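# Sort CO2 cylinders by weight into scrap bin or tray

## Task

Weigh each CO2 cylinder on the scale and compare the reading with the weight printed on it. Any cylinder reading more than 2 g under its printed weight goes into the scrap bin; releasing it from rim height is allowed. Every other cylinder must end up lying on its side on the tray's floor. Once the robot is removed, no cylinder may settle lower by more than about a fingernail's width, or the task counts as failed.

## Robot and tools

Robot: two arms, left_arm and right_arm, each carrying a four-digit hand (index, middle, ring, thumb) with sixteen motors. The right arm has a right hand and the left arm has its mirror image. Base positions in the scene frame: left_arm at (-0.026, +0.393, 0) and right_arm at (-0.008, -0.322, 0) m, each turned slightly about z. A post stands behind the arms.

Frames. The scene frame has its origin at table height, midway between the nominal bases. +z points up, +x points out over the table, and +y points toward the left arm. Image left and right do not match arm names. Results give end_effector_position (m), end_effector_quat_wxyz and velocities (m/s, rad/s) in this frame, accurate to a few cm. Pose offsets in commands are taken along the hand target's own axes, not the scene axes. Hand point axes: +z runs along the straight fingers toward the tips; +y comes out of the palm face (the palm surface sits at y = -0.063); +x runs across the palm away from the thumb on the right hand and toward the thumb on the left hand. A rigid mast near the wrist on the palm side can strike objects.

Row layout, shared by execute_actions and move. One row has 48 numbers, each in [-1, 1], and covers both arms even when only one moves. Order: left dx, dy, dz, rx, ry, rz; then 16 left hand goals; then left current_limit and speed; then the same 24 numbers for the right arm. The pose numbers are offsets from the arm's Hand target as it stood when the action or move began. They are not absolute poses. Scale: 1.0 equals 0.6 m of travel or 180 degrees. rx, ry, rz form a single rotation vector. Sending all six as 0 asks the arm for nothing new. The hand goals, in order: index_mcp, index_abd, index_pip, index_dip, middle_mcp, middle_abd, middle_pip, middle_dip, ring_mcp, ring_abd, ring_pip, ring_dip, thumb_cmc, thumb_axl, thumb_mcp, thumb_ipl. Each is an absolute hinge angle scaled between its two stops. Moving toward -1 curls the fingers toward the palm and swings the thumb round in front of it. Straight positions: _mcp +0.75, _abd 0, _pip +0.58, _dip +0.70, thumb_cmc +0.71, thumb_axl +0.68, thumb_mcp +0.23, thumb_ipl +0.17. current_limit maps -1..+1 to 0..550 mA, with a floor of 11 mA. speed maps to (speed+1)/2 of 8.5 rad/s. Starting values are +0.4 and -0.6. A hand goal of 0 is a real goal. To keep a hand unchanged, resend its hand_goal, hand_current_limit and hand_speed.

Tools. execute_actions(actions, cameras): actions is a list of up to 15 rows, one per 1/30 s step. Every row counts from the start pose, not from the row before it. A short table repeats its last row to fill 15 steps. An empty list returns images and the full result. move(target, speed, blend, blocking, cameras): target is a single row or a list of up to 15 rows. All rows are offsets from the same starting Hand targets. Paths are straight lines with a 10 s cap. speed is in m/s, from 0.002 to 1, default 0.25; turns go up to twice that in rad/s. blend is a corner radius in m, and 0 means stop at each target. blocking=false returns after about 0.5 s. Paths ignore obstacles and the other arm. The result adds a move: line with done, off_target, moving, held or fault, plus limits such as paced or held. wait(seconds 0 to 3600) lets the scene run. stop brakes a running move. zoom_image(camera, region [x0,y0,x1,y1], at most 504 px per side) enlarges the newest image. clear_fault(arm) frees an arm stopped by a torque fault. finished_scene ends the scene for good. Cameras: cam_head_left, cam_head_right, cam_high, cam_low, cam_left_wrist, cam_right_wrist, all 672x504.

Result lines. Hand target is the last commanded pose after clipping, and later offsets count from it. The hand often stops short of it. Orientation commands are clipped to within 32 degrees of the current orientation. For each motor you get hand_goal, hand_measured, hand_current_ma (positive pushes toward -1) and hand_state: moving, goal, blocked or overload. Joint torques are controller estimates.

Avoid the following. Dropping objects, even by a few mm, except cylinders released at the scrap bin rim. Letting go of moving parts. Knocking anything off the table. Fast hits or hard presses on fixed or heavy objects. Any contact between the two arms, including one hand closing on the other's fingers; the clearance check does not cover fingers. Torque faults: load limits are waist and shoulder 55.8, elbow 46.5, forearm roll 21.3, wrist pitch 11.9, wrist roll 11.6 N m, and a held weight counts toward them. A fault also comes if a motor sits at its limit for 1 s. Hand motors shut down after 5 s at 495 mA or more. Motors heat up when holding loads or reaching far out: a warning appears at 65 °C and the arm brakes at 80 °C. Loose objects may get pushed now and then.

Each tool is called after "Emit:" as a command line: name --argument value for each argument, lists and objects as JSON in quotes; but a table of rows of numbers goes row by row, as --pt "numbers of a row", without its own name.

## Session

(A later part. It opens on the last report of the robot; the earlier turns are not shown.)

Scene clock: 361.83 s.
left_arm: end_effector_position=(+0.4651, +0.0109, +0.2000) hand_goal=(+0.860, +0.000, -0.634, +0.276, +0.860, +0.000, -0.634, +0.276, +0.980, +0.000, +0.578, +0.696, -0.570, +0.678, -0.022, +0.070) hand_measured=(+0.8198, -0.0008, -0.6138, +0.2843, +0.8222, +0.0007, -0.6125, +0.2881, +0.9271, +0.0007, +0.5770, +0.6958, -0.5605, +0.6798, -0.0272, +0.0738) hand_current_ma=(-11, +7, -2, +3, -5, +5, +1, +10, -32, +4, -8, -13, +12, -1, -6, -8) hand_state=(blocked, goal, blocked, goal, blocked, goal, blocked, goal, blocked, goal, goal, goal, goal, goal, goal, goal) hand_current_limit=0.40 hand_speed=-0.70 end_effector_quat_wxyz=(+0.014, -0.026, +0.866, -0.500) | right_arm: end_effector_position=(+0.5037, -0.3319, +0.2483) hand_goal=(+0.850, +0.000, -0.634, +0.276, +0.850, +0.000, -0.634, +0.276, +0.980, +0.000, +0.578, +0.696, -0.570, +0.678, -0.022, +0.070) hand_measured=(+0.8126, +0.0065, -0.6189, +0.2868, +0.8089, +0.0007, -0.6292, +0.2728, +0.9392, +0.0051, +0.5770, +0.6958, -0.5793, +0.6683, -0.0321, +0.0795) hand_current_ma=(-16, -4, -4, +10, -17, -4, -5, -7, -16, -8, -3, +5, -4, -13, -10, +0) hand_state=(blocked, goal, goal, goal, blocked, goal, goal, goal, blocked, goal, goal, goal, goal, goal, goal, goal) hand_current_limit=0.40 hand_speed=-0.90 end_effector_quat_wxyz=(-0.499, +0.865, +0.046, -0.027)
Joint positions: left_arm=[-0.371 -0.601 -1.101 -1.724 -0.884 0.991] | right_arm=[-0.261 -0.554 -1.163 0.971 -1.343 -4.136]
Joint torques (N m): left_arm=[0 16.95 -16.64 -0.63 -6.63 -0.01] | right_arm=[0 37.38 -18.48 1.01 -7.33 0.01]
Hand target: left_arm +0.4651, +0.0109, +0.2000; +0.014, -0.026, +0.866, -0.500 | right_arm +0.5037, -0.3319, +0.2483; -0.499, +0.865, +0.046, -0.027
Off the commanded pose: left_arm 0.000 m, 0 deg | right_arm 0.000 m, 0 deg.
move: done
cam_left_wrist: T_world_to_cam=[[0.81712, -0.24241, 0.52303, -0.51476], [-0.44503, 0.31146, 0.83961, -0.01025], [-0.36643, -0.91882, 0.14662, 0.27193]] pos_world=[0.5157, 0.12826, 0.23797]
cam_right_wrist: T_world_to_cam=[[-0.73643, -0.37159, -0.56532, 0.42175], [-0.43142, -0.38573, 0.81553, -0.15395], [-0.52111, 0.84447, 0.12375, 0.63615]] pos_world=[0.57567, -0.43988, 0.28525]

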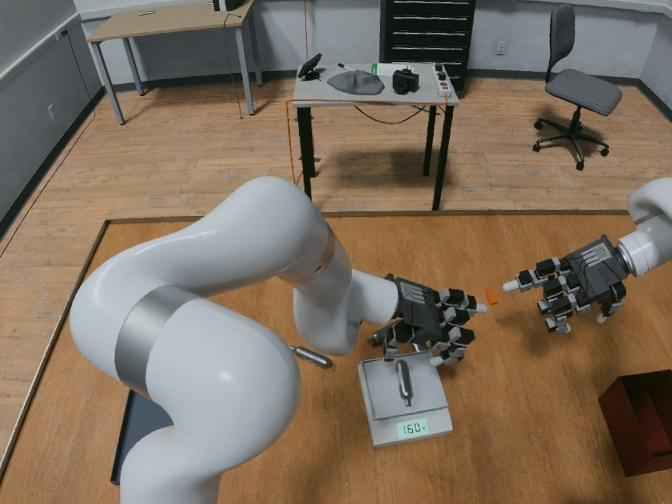

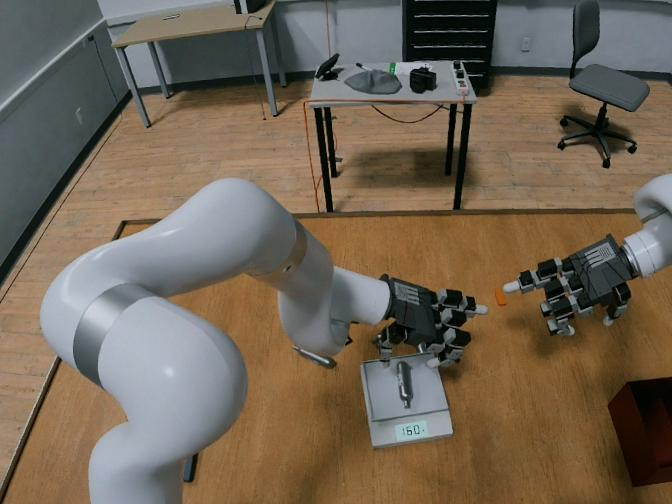

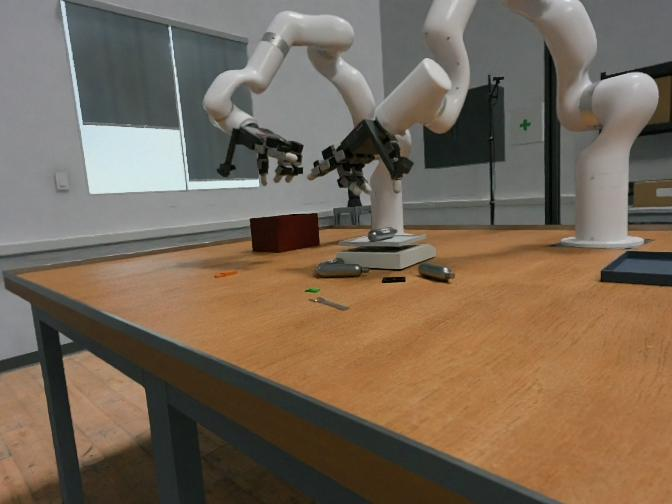

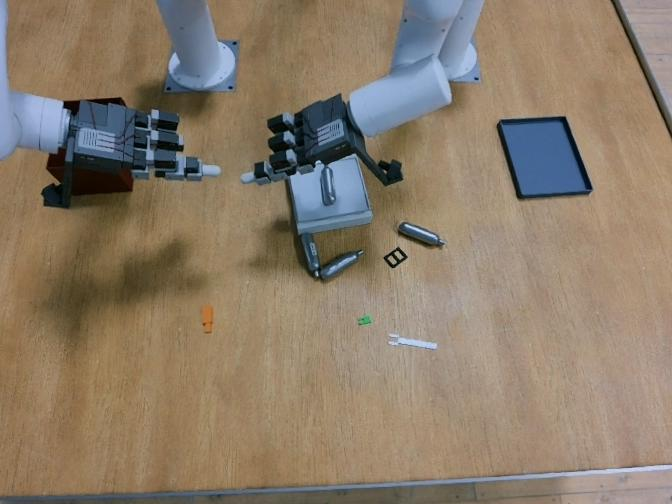

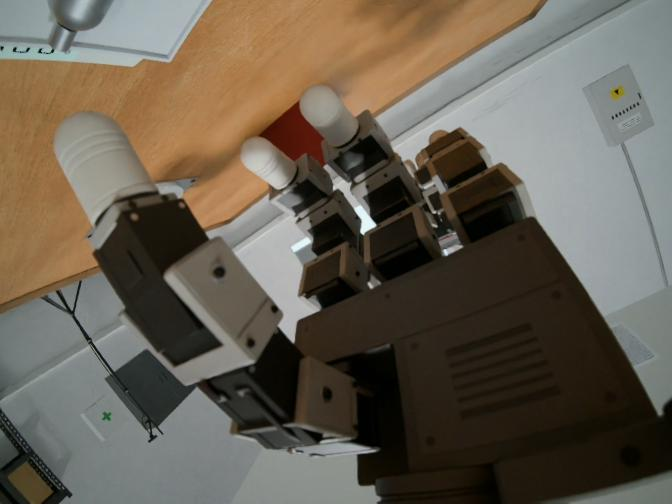

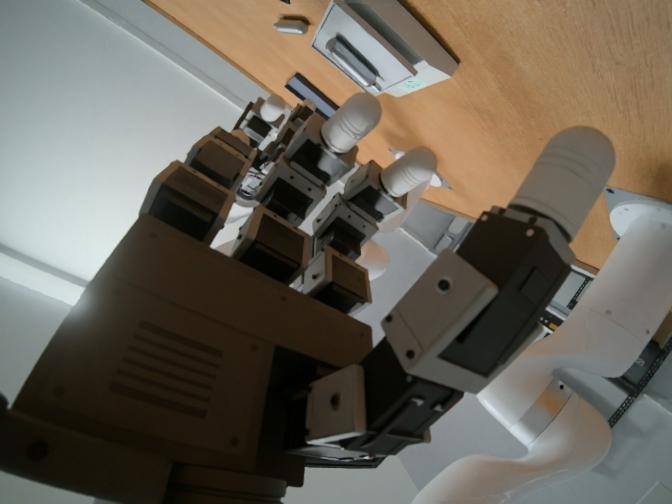

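Emit:
move --target '[-0.0006,0.1642,0.089,0,0,0,0.86,0,-0.635,0.275,0.86,0,-0.635,0.275,0.98,0,0.577,0.696,-0.571,0.678,-0.022,0.07,0.4,-0.9, 0,0,0,0,0,0,0.849,0,-0.635,0.275,0.849,0,-0.635,0.275,0.98,0,0.577,0.696,-0.571,0.678,-0.022,0.07,0.4,-0.9]' --speed 0.1 --cameras '["cam_head_left","cam_head_right","cam_high","cam_low","cam_left_wrist"]'

Emit:
zoom_image --camera "cam_head_right" --region '[340, 330, 470, 450]'

Emit:
zoom_image --camera "cam_high" --region '[330, 190, 440, 272]'

Emit:
zoom_image --camera "cam_head_left" --region '[340, 330, 470, 450]'

Scene clock: 374.90 s.
left_arm: end_effector_position=(+0.4651, +0.0140, +0.0880) hand_goal=(+0.860, +0.000, -0.634, +0.276, +0.860, +0.000, -0.634, +0.276, +0.980, +0.000, +0.578, +0.696, -0.570, +0.678, -0.022, +0.070) hand_measured=(+0.8198, -0.0008, -0.6151, +0.2843, +0.8222, +0.0007, -0.6125, +0.2881, +0.9271, +0.0007, +0.5770, +0.6958, -0.5605, +0.6798, -0.0272, +0.0738) hand_current_ma=(-19, +2, -2, -4, -11, +9, -3, +15, -36, -4, -8, -11, +15, +3, -4, -12) hand_state=(blocked, goal, goal, goal, blocked, goal, blocked, goal, blocked, goal, goal, goal, goal, goal, goal, goal) hand_current_limit=0.40 hand_speed=-0.90 end_effector_quat_wxyz=(+0.014, -0.026, +0.866, -0.500) | right_arm: end_effector_position=(+0.5037, -0.3319, +0.2483) hand_goal=(+0.850, +0.000, -0.634, +0.276, +0.850, +0.000, -0.634, +0.276, +0.980, +0.000, +0.578, +0.696, -0.570, +0.678, -0.022, +0.070) hand_measured=(+0.8126, +0.0051, -0.6189, +0.2868, +0.8077, +0.0007, -0.6305, +0.2728, +0.9380, +0.0036, +0.5757, +0.6958, -0.5793, +0.6683, -0.0321, +0.0805) hand_current_ma=(-13, -6, +8, +15, -14, -12, -5, -9, -13, -2, -2, +1, +5, -12, -10, +1) hand_state=(blocked, goal, goal, goal, blocked, goal, goal, goal, blocked, goal, goal, goal, goal, goal, goal, goal) hand_current_limit=0.40 hand_speed=-0.90 end_effector_quat_wxyz=(-0.499, +0.865, +0.046, -0.027)
Joint positions: left_arm=[-0.366 -0.813 -1.121 -1.866 -0.929 1.228] | right_arm=[-0.261 -0.554 -1.163 0.971 -1.343 -4.136]
Joint torques (N m): left_arm=[0 39.48 -14.06 -0.43 -1.29 -0.01] | right_arm=[0 37.38 -18.48 1.01 -1.18 0.01]
Hand target: left_arm +0.4651, +0.0140, +0.0879; +0.014, -0.026, +0.866, -0.500 | right_arm +0.5037, -0.3319, +0.2483; -0.499, +0.865, +0.046, -0.027
Off the commanded pose: left_arm 0.000 m, 0 deg | right_arm 0.000 m, 0 deg.
move: done
cam_left_wrist: T_world_to_cam=[[0.81712, -0.24241, 0.52303, -0.45551], [-0.44503, 0.31146, 0.83961, 0.08286], [-0.36643, -0.91882, 0.14662, 0.29123]] pos_world=[0.5158, 0.13136, 0.12597]

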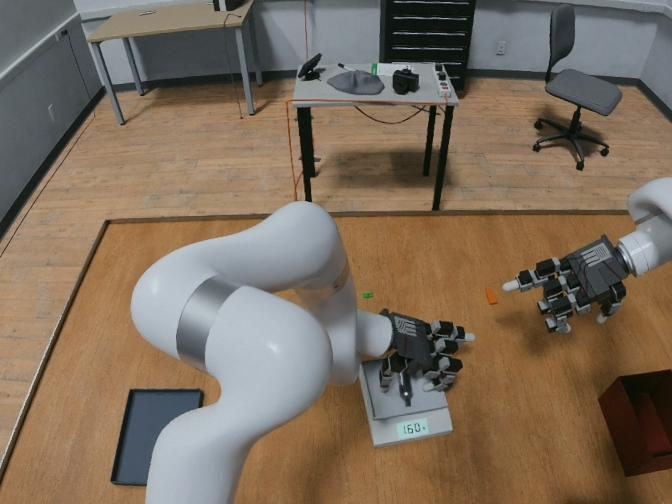

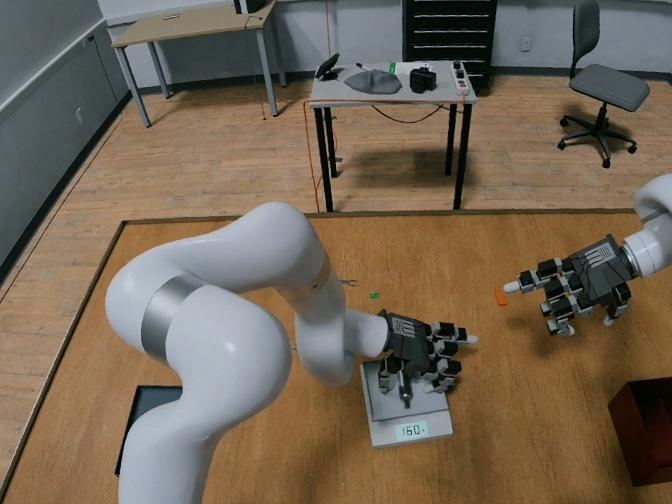

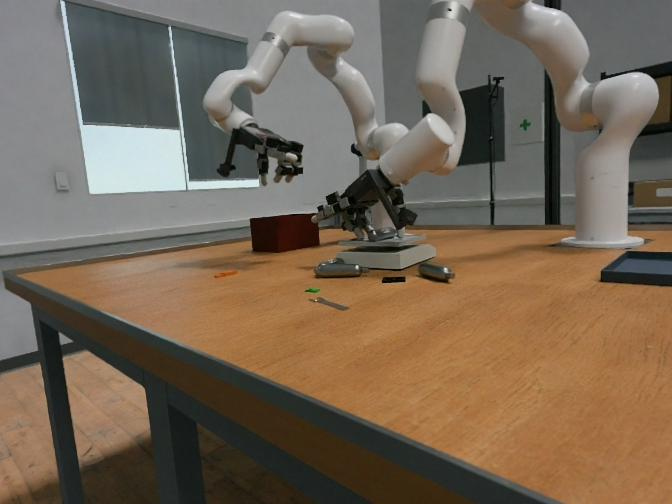

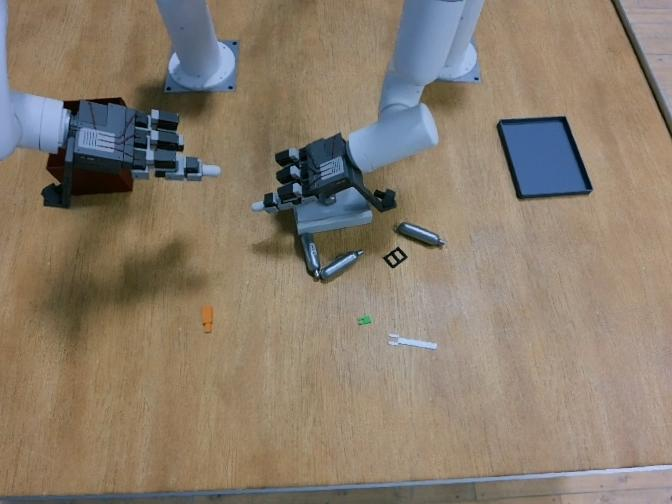

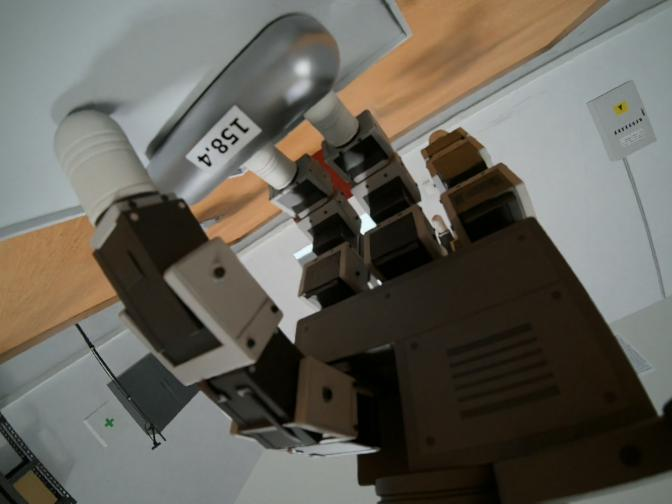

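Scaled by 3.877.

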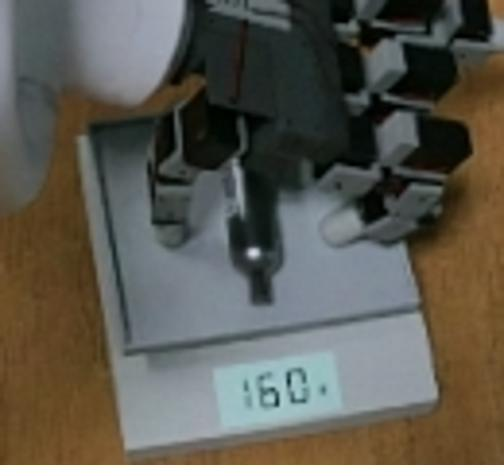

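Scaled by 4.582.

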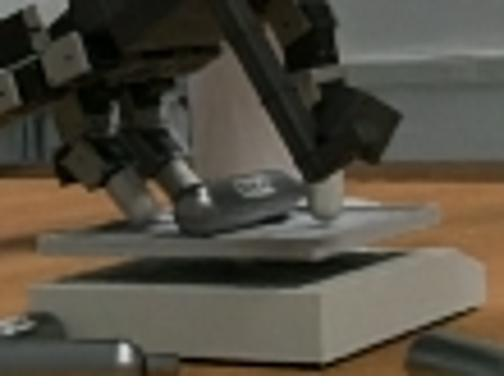

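Scaled by 3.877.

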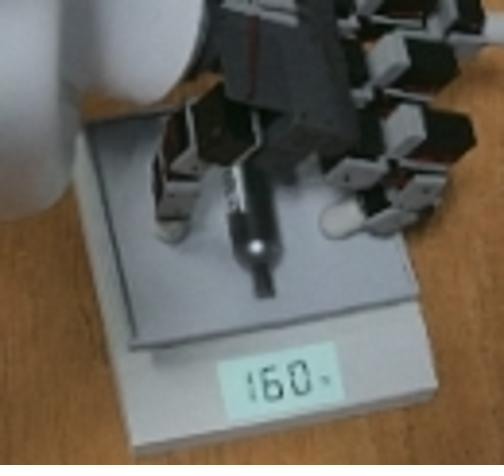

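Emit:
move --pt "-0.0067 0.0022 0.0013 0 0 0 0.86 0 -0.635 0.275 0.86 0 -0.635 0.275 0.98 0 0.577 0.696 -0.571 0.678 -0.022 0.07 0.4 -0.9 0 0 0 0 0 0 0.849 0 -0.635 0.275 0.849 0 -0.635 0.275 0.98 0 0.577 0.696 -0.571 0.678 -0.022 0.07 0.4 -0.9" --pt "-0.0067 0.0022 0.0013 0 0 0 0.62 0 -0.635 0.275 0.64 0 -0.635 0.275 0.98 0 0.577 0.696 -0.571 0.678 -0.18 0.07 0.4 -0.94 0 0 0 0 0 0 0.849 0 -0.635 0.275 0.849 0 -0.635 0.275 0.98 0 0.577 0.696 -0.571 0.678 -0.022 0.07 0.4 -0.9" --speed 0.03 --cameras '["cam_head_left","cam_head_right","cam_high","cam_left_wrist"]'

Emit:
zoom_image --camera "cam_head_right" --region '[340, 330, 470, 450]'

Emit:
zoom_image --camera "cam_high" --region '[330, 190, 440, 272]'

Scene clock: 388.93 s.
left_arm: end_effector_position=(+0.4692, +0.0142, +0.0864) hand_goal=(+0.620, +0.000, -0.634, +0.276, +0.640, +0.000, -0.634, +0.276, +0.980, +0.000, +0.578, +0.696, -0.570, +0.678, -0.180, +0.070) hand_measured=(+0.6027, +0.0007, -0.6138, +0.2843, +0.6244, -0.0008, -0.6125, +0.2881, +0.9283, +0.0007, +0.5757, +0.6958, -0.5605, +0.6788, -0.1657, +0.0776) hand_current_ma=(-2, +2, +2, +4, -1, +7, +5, +5, -30, +0, -12, -2, +12, +0, +2, -5) hand_state=(goal, goal, goal, goal, goal, goal, blocked, goal, blocked, goal, goal, goal, goal, goal, goal, goal) hand_current_limit=0.40 hand_speed=-0.94 end_effector_quat_wxyz=(+0.014, -0.026, +0.866, -0.500) | right_arm: end_effector_position=(+0.5037, -0.3319, +0.2483) hand_goal=(+0.850, +0.000, -0.634, +0.276, +0.850, +0.000, -0.634, +0.276, +0.980, +0.000, +0.578, +0.696, -0.570, +0.678, -0.022, +0.070) hand_measured=(+0.8126, +0.0051, -0.6189, +0.2868, +0.8089, +0.0021, -0.6292, +0.2728, +0.9380, +0.0051, +0.5770, +0.6958, -0.5793, +0.6672, -0.0321, +0.0795) hand_current_ma=(-7, -3, +1, +18, -18, -2, -2, +0, -14, +0, +0, -9, -4, -11, -7, +0) hand_state=(blocked, goal, goal, goal, blocked, goal, goal, goal, blocked, goal, goal, goal, goal, goal, goal, goal) hand_current_limit=0.40 hand_speed=-0.90 end_effector_quat_wxyz=(-0.499, +0.865, +0.046, -0.027)
Joint positions: left_arm=[-0.362 -0.821 -1.133 -1.86 -0.929 1.224] | right_arm=[-0.261 -0.554 -1.163 0.971 -1.343 -4.136]
Joint torques (N m): left_arm=[0 39.74 -14.11 -0.43 -1.28 -0.01] | right_arm=[0 37.38 -18.48 1.01 -1.18 0.01]
Hand target: left_arm +0.4692, +0.0142, +0.0864; +0.014, -0.026, +0.866, -0.500 | right_arm +0.5037, -0.3319, +0.2483; -0.499, +0.865, +0.046, -0.027
Off the commanded pose: left_arm 0.000 m, 0 deg | right_arm 0.000 m, 0 deg.
move: done
cam_left_wrist: T_world_to_cam=[[0.81713, -0.24236, 0.52302, -0.45791], [-0.445, 0.31153, 0.8396, 0.0859], [-0.36643, -0.91881, 0.14671, 0.2931]] pos_world=[0.5198, 0.13156, 0.12437]

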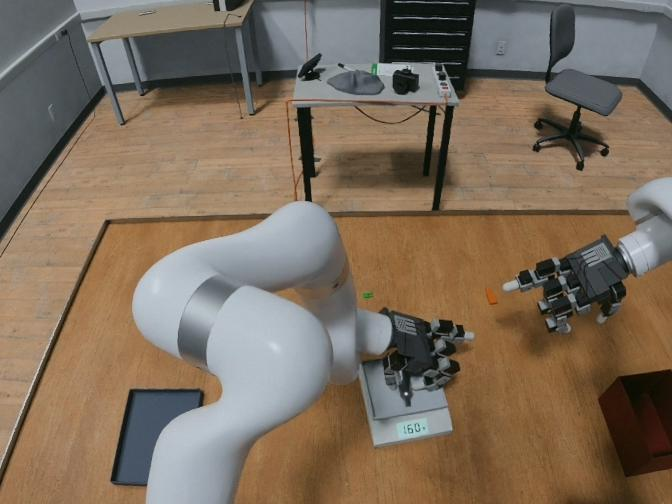

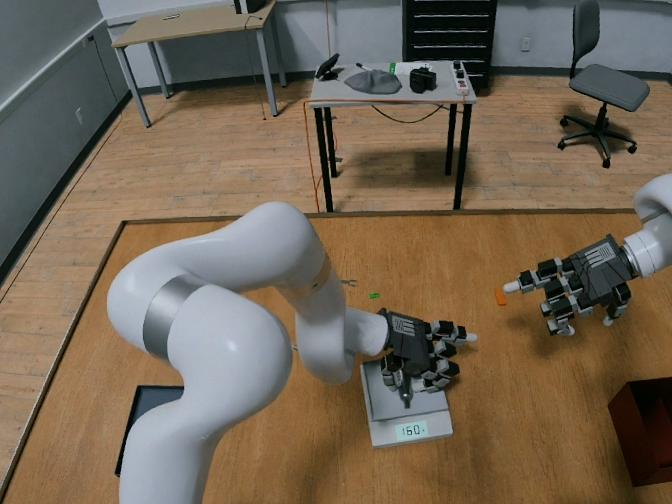

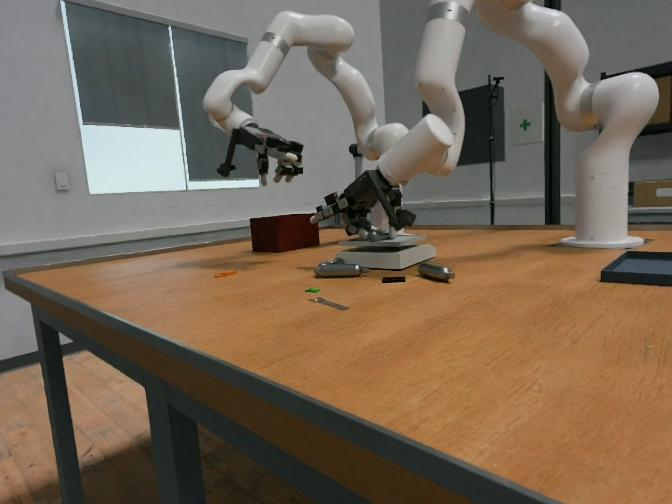

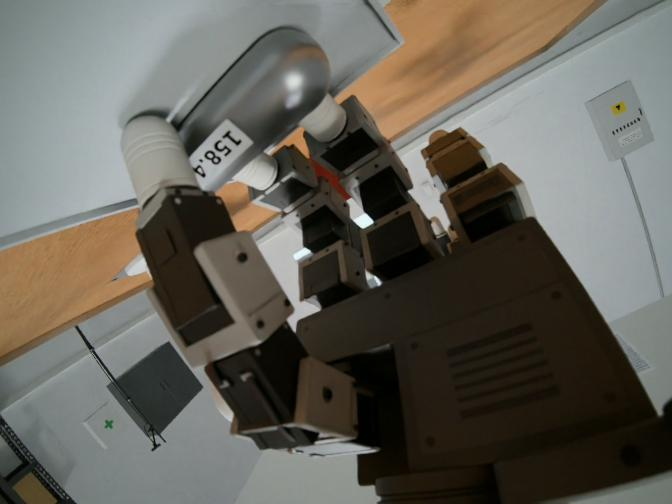

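Scaled by 3.877.

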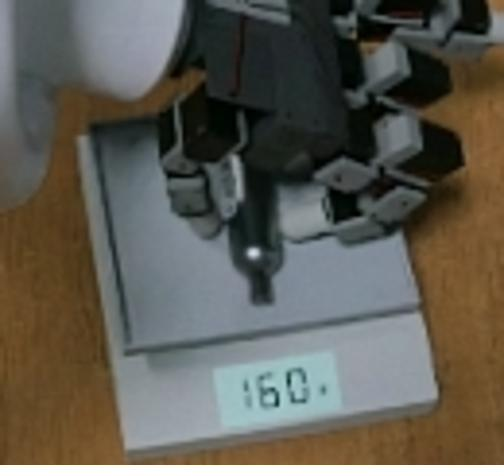

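Scaled by 4.582.

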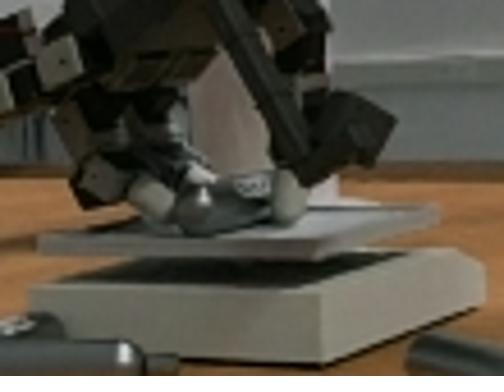

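Emit:
move --pt "0 0 0 0 0 0 0.5 0 -0.66 0.26 0.57 0 -0.65 0.26 0.98 0 0.577 0.696 -0.571 0.678 -0.35 0 0.4 -0.92 0 0 0 0 0 0 0.849 0 -0.635 0.275 0.849 0 -0.635 0.275 0.98 0 0.577 0.696 -0.571 0.678 -0.022 0.07 0.4 -0.9" --pt "0 0 0 0 0 0 0.3 0 -0.74 0.24 0.51 0 -0.68 0.25 0.98 0 0.577 0.696 -0.571 0.678 -0.62 -0.15 0.4 -0.9 0 0 0 0 0 0 0.849 0 -0.635 0.275 0.849 0 -0.635 0.275 0.98 0 0.577 0.696 -0.571 0.678 -0.022 0.07 0.4 -0.9" --speed 0.03 --cameras '["cam_head_right","cam_high","cam_left_wrist"]'

Emit:
zoom_image --camera "cam_head_right" --region '[340, 330, 470, 450]'

Scene clock: 393.17 s.
left_arm: end_effector_position=(+0.4692, +0.0142, +0.0864) hand_goal=(+0.300, +0.000, -0.740, +0.240, +0.510, +0.000, -0.680, +0.250, +0.980, +0.000, +0.578, +0.696, -0.570, +0.678, -0.620, -0.150) hand_measured=(+0.5931, -0.0008, -0.6189, +0.2792, +0.5810, +0.0007, -0.6228, +0.2804, +0.9271, -0.0008, +0.5757, +0.6958, -0.5567, +0.6809, -0.1717, +0.0728) hand_current_ma=(+183, +2, +60, +15, +45, +1, +17, +16, -35, -2, -4, -7, +12, -4, +219, +167) hand_state=(moving, goal, blocked, blocked, blocked, goal, blocked, blocked, blocked, goal, goal, goal, goal, goal, moving, moving) hand_current_limit=0.40 hand_speed=-0.90 end_effector_quat_wxyz=(+0.014, -0.026, +0.866, -0.500) | right_arm: end_effector_position=(+0.5037, -0.3319, +0.2483) hand_goal=(+0.850, +0.000, -0.634, +0.276, +0.850, +0.000, -0.634, +0.276, +0.980, +0.000, +0.578, +0.696, -0.570, +0.678, -0.022, +0.070) hand_measured=(+0.8126, +0.0051, -0.6189, +0.2868, +0.8077, +0.0007, -0.6305, +0.2728, +0.9392, +0.0036, +0.5757, +0.6958, -0.5793, +0.6672, -0.0321, +0.0795) hand_current_ma=(-10, -6, +8, +15, -18, -11, -4, -11, -15, -5, +0, -4, +6, -10, -8, -4) hand_state=(blocked, goal, goal, goal, blocked, goal, goal, goal, blocked, goal, goal, goal, goal, goal, goal, goal) hand_current_limit=0.40 hand_speed=-0.90 end_effector_quat_wxyz=(-0.499, +0.865, +0.046, -0.027)
Joint positions: left_arm=[-0.362 -0.821 -1.133 -1.86 -0.929 1.224] | right_arm=[-0.261 -0.554 -1.163 0.971 -1.343 -4.136]
Joint torques (N m): left_arm=[0 39.73 -14.11 -0.43 -1.28 -0.01] | right_arm=[0 37.38 -18.48 1.01 -1.18 0.01]
Hand target: left_arm +0.4692, +0.0142, +0.0864; +0.014, -0.026, +0.866, -0.500 | right_arm +0.5037, -0.3319, +0.2483; -0.499, +0.865, +0.046, -0.027
Off the commanded pose: left_arm 0.000 m, 0 deg | right_arm 0.000 m, 0 deg.
move: done
cam_left_wrist: T_world_to_cam=[[0.81712, -0.24241, 0.52303, -0.45789], [-0.44503, 0.31146, 0.83961, 0.08593], [-0.36643, -0.91882, 0.14662, 0.29312]] pos_world=[0.5198, 0.13156, 0.12437]

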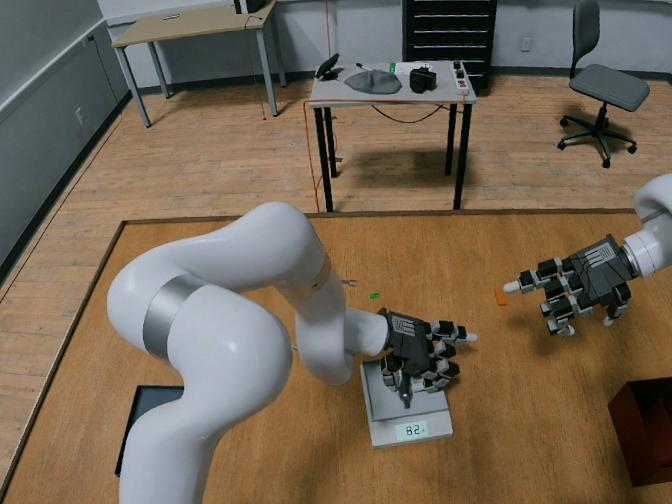

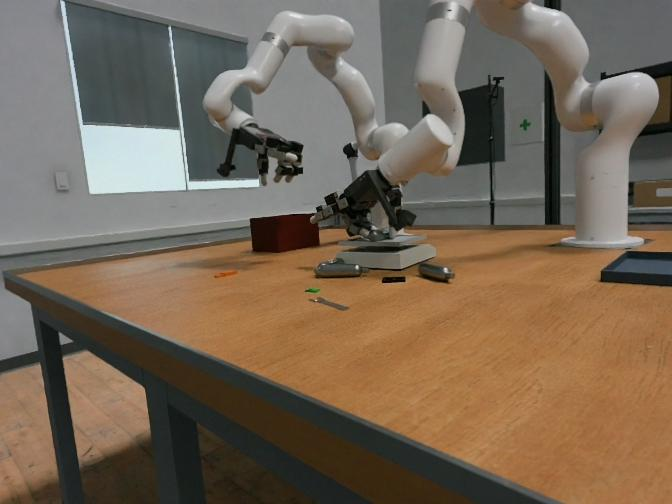

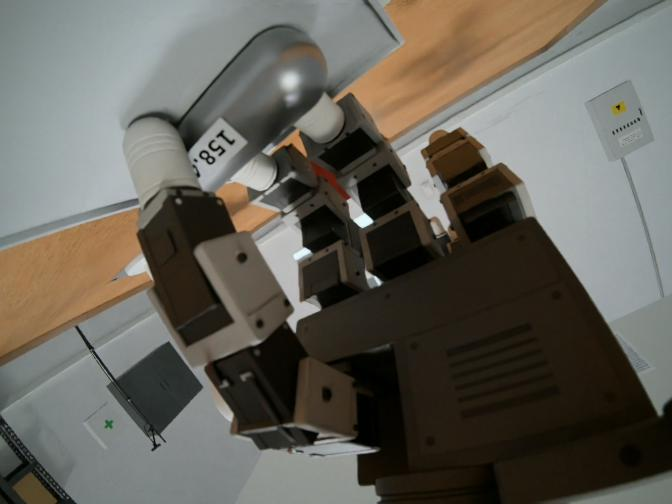

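Scaled by 3.877.

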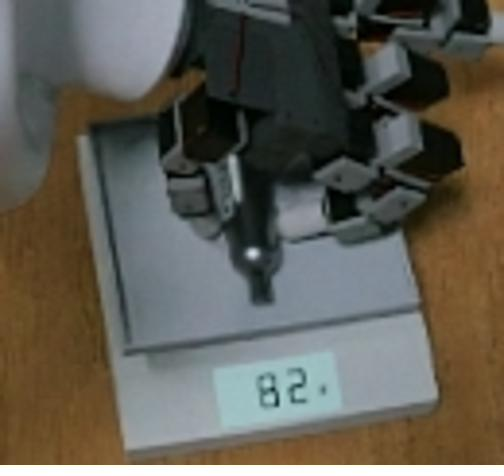

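Emit:
move --target '[0,-0.0722,-0.0417,0,0,0,0.3,0,-0.74,0.24,0.51,0,-0.68,0.25,0.98,0,0.577,0.696,-0.571,0.678,-0.62,-0.15,0.4,-0.9, 0,0,0,0,0,0,0.849,0,-0.635,0.275,0.849,0,-0.635,0.275,0.98,0,0.577,0.696,-0.571,0.678,-0.022,0.07,0.4,-0.9]' --speed 0.05 --cameras '["cam_head_right","cam_high","cam_low","cam_left_wrist"]'

Emit:
zoom_image --camera "cam_high" --region '[560, 220, 672, 304]'

Emit:
zoom_image --camera "cam_high" --region '[310, 170, 450, 275]'

Emit:
zoom_image --camera "cam_low" --region '[480, 100, 620, 205]'

Scene clock: 414.07 s.
left_arm: end_effector_position=(+0.4692, +0.0142, +0.1364) hand_goal=(+0.300, +0.000, -0.740, +0.240, +0.510, +0.000, -0.680, +0.250, +0.980, +0.000, +0.578, +0.696, -0.570, +0.678, -0.620, -0.150) hand_measured=(+0.5919, -0.0008, -0.6189, +0.2792, +0.5810, -0.0008, -0.6228, +0.2804, +0.9271, -0.0008, +0.5757, +0.6958, -0.5567, +0.6809, -0.1707, +0.0719) hand_current_ma=(+218, +3, +60, +16, +50, +2, +27, +15, -30, -8, -11, -7, +16, -4, +377, +191) hand_state=(blocked, goal, blocked, blocked, blocked, goal, blocked, blocked, blocked, goal, goal, goal, goal, goal, blocked, blocked) hand_current_limit=0.40 hand_speed=-0.90 end_effector_quat_wxyz=(+0.014, -0.026, +0.866, -0.500) | right_arm: end_effector_position=(+0.5037, -0.3319, +0.2483) hand_goal=(+0.850, +0.000, -0.634, +0.276, +0.850, +0.000, -0.634, +0.276, +0.980, +0.000, +0.578, +0.696, -0.570, +0.678, -0.022, +0.070) hand_measured=(+0.8114, +0.0051, -0.6189, +0.2868, +0.8077, +0.0007, -0.6305, +0.2728, +0.9380, +0.0051, +0.5770, +0.6958, -0.5793, +0.6683, -0.0321, +0.0795) hand_current_ma=(-12, -8, +3, +16, -17, -1, -4, -12, -20, -9, -4, -6, -5, -12, -7, +0) hand_state=(blocked, goal, goal, goal, blocked, goal, goal, goal, blocked, goal, goal, goal, goal, goal, goal, goal) hand_current_limit=0.40 hand_speed=-0.90 end_effector_quat_wxyz=(-0.499, +0.865, +0.046, -0.027)
Joint positions: left_arm=[-0.362 -0.722 -1.113 -1.801 -0.908 1.126] | right_arm=[-0.261 -0.554 -1.163 0.971 -1.343 -4.136]
Joint torques (N m): left_arm=[0 38.37 -15.23 -0.52 -1.22 -0.01] | right_arm=[0 37.38 -18.48 1.01 -1.18 0.01]
Hand target: left_arm +0.4692, +0.0142, +0.1364; +0.014, -0.026, +0.866, -0.500 | right_arm +0.5037, -0.3319, +0.2483; -0.499, +0.865, +0.046, -0.027
Off the commanded pose: left_arm 0.000 m, 0 deg | right_arm 0.000 m, 0 deg.
move: done
cam_left_wrist: T_world_to_cam=[[0.81715, -0.24243, 0.52297, -0.48413], [-0.44497, 0.31144, 0.83965, 0.04395], [-0.36643, -0.91882, 0.14661, 0.28582]] pos_world=[0.5199, 0.13156, 0.17437]

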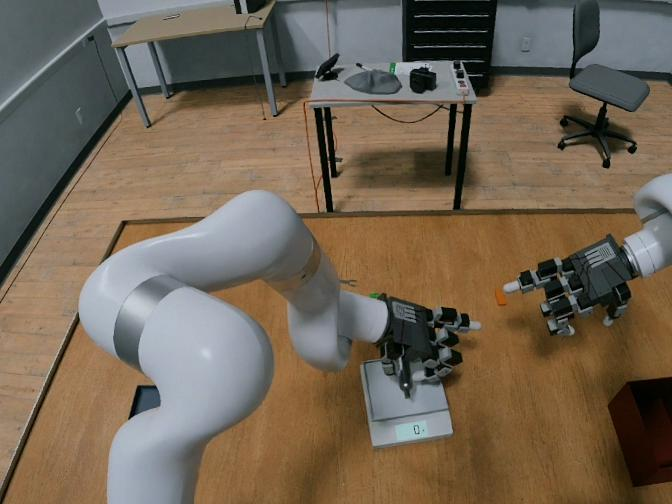

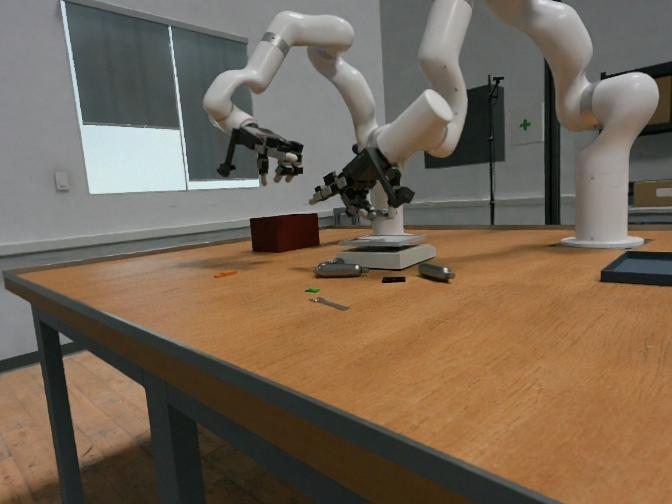

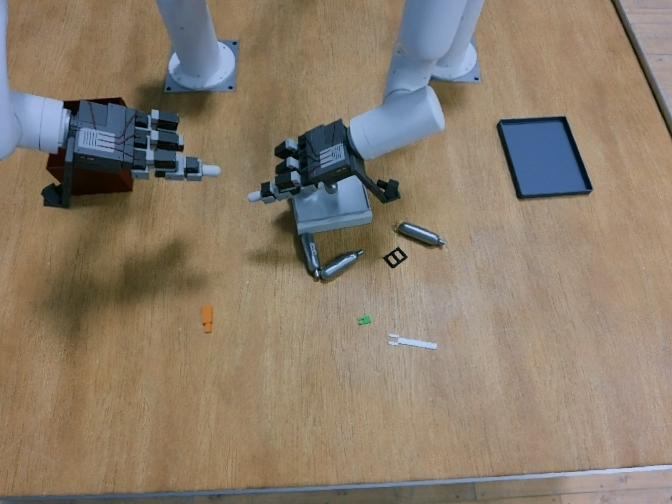

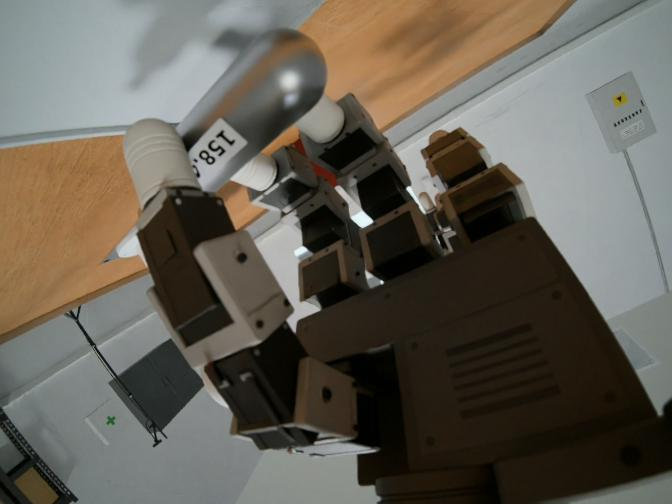

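Scaled by 4.500.

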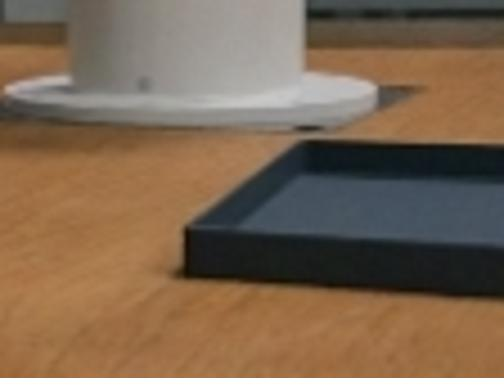

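Scaled by 3.600.

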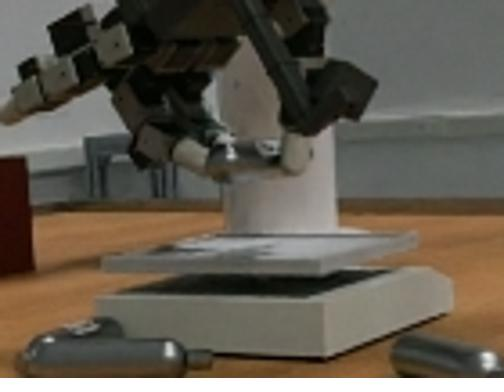

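Scaled by 3.600.

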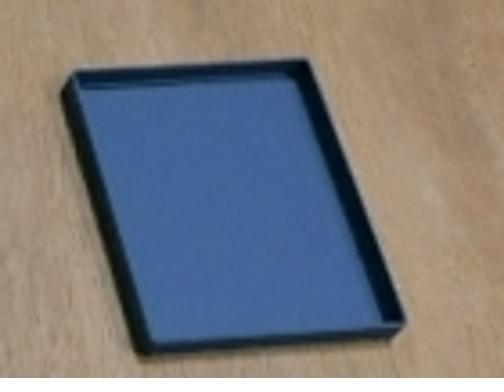

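Emit:
move --pt "0 -0.0938 -0.0542 0 0 0 0.3 0 -0.74 0.24 0.51 0 -0.68 0.25 0.98 0 0.577 0.696 -0.571 0.678 -0.62 -0.15 0.4 -0.9 0 0 0 0 0 0 0.849 0 -0.635 0.275 0.849 0 -0.635 0.275 0.98 0 0.577 0.696 -0.571 0.678 -0.022 0.07 0.4 -0.9" --pt "0.2365 0.4113 -0.9293 0 -0.4215 -0.2433 0.3 0 -0.74 0.24 0.51 0 -0.68 0.25 0.98 0 0.577 0.696 -0.571 0.678 -0.62 -0.15 0.4 -0.9 0 0 0 0 0 0 0.849 0 -0.635 0.275 0.849 0 -0.635 0.275 0.98 0 0.577 0.696 -0.571 0.678 -0.022 0.07 0.4 -0.9" --speed 0.15 --blend 0.02 --cameras '["all"]'

Emit:
zoom_image --camera "cam_low" --region '[450, 80, 650, 230]'

Emit:
zoom_image --camera "cam_head_left" --region '[80, 340, 280, 490]'

Emit:
zoom_image --camera "cam_high" --region '[532, 184, 672, 289]'

Scene clock: 450.10 s.
left_arm: end_effector_position=(+0.2919, +0.6110, +0.2017) hand_goal=(+0.300, +0.000, -0.740, +0.240, +0.510, +0.000, -0.680, +0.250, +0.980, +0.000, +0.578, +0.696, -0.570, +0.678, -0.620, -0.150) hand_measured=(+0.5919, -0.0008, -0.6189, +0.2792, +0.5798, -0.0037, -0.6228, +0.2804, +0.9271, -0.0066, +0.5770, +0.6958, -0.5567, +0.6809, -0.1697, +0.0719) hand_current_ma=(+218, +2, +59, +17, +41, +10, +31, +17, -32, -3, -11, -8, +10, -5, +380, +197) hand_state=(blocked, goal, blocked, blocked, blocked, goal, blocked, blocked, blocked, goal, goal, goal, goal, goal, blocked, blocked) hand_current_limit=0.40 hand_speed=-0.90 end_effector_quat_wxyz=(-0.356, +0.618, -0.607, +0.350) | right_arm: end_effector_position=(+0.5037, -0.3319, +0.2483) hand_goal=(+0.850, +0.000, -0.634, +0.276, +0.850, +0.000, -0.634, +0.276, +0.980, +0.000, +0.578, +0.696, -0.570, +0.678, -0.022, +0.070) hand_measured=(+0.8114, +0.0065, -0.6189, +0.2868, +0.8077, +0.0007, -0.6292, +0.2728, +0.9392, +0.0051, +0.5770, +0.6958, -0.5793, +0.6683, -0.0321, +0.0795) hand_current_ma=(-11, -2, +6, +11, -19, -8, -4, -10, -18, -11, -3, -1, -2, -15, -13, +5) hand_state=(blocked, goal, goal, goal, blocked, goal, goal, goal, blocked, goal, goal, goal, goal, goal, goal, goal) hand_current_limit=0.40 hand_speed=-0.90 end_effector_quat_wxyz=(-0.499, +0.865, +0.046, -0.027)
Joint positions: left_arm=[1.013 -0.077 -0.359 -2.042 -0.897 1.28] | right_arm=[-0.261 -0.554 -1.163 0.971 -1.343 -4.136]
Joint torques (N m): left_arm=[0 16.61 -13.91 -0.4 -1.3 -0.01] | right_arm=[0 37.38 -18.48 1.01 -1.18 0.01]
Hand target: left_arm +0.2919, +0.6110, +0.2017; -0.356, +0.618, -0.607, +0.350 | right_arm +0.5037, -0.3319, +0.2483; -0.499, +0.865, +0.046, -0.027
Off the commanded pose: left_arm 0.000 m, 0 deg | right_arm 0.000 m, 0 deg.
move: done
cam_left_wrist: T_world_to_cam=[[0.27679, 0.80575, 0.5236, -0.71153], [-0.32916, -0.43242, 0.83944, 0.14514], [0.90279, -0.4047, 0.14553, 0.07524]] pos_world=[0.17679, 0.66653, 0.23977]
cam_right_wrist: T_world_to_cam=[[-0.73643, -0.37159, -0.56532, 0.42175], [-0.43142, -0.38573, 0.81553, -0.15395], [-0.52111, 0.84447, 0.12375, 0.63615]] pos_world=[0.57567, -0.43988, 0.28525]

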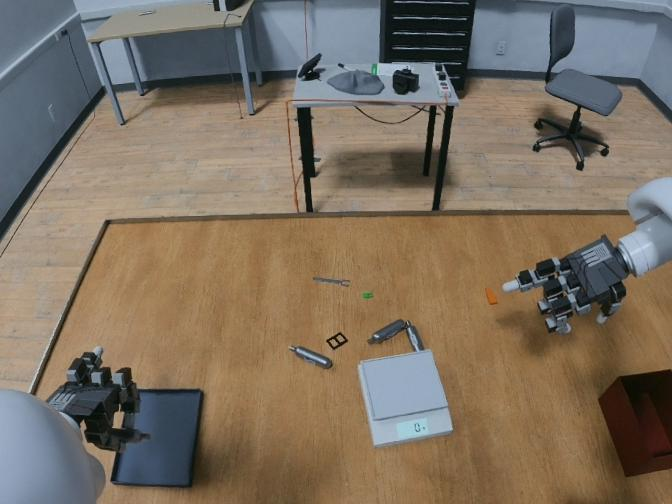

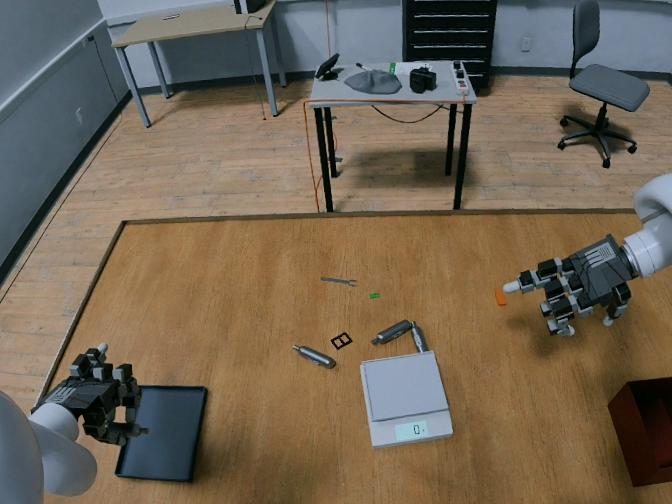

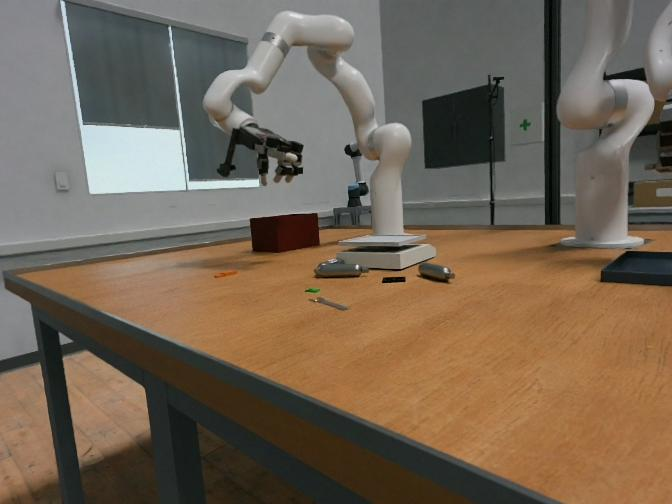

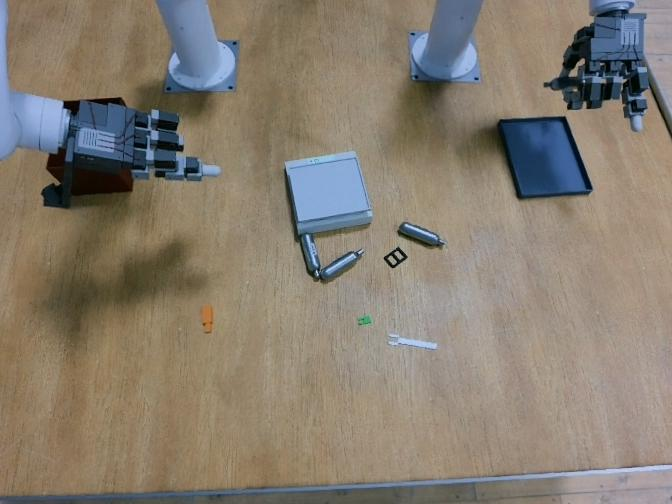

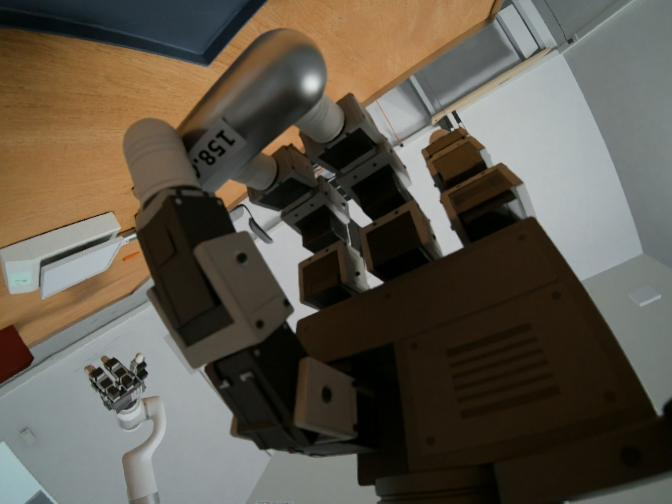

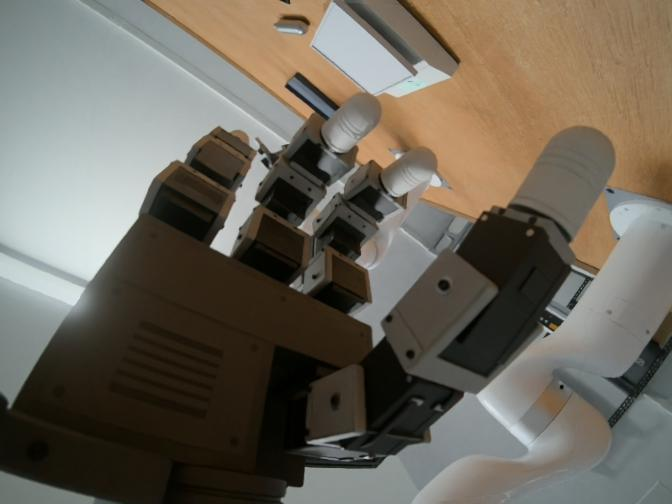

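Scaled by 2.520.

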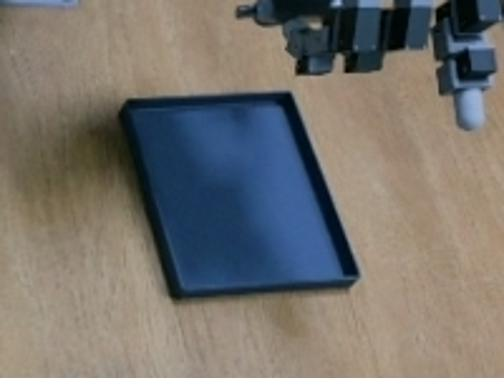

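Scaled by 2.520.

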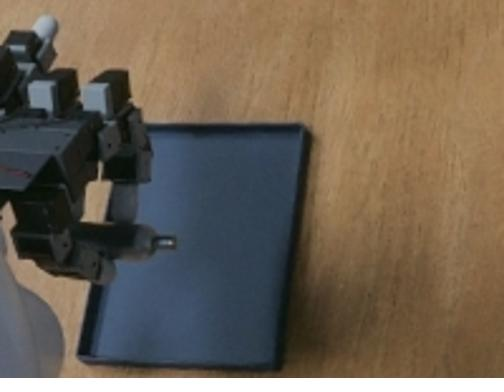

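Scaled by 3.600.

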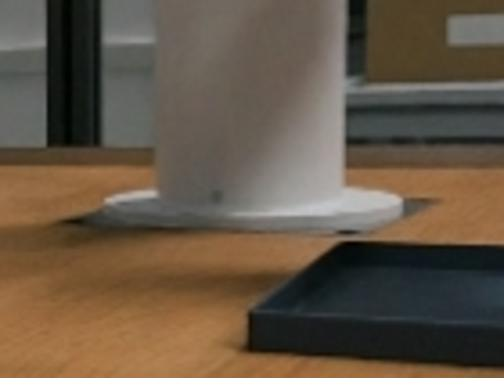

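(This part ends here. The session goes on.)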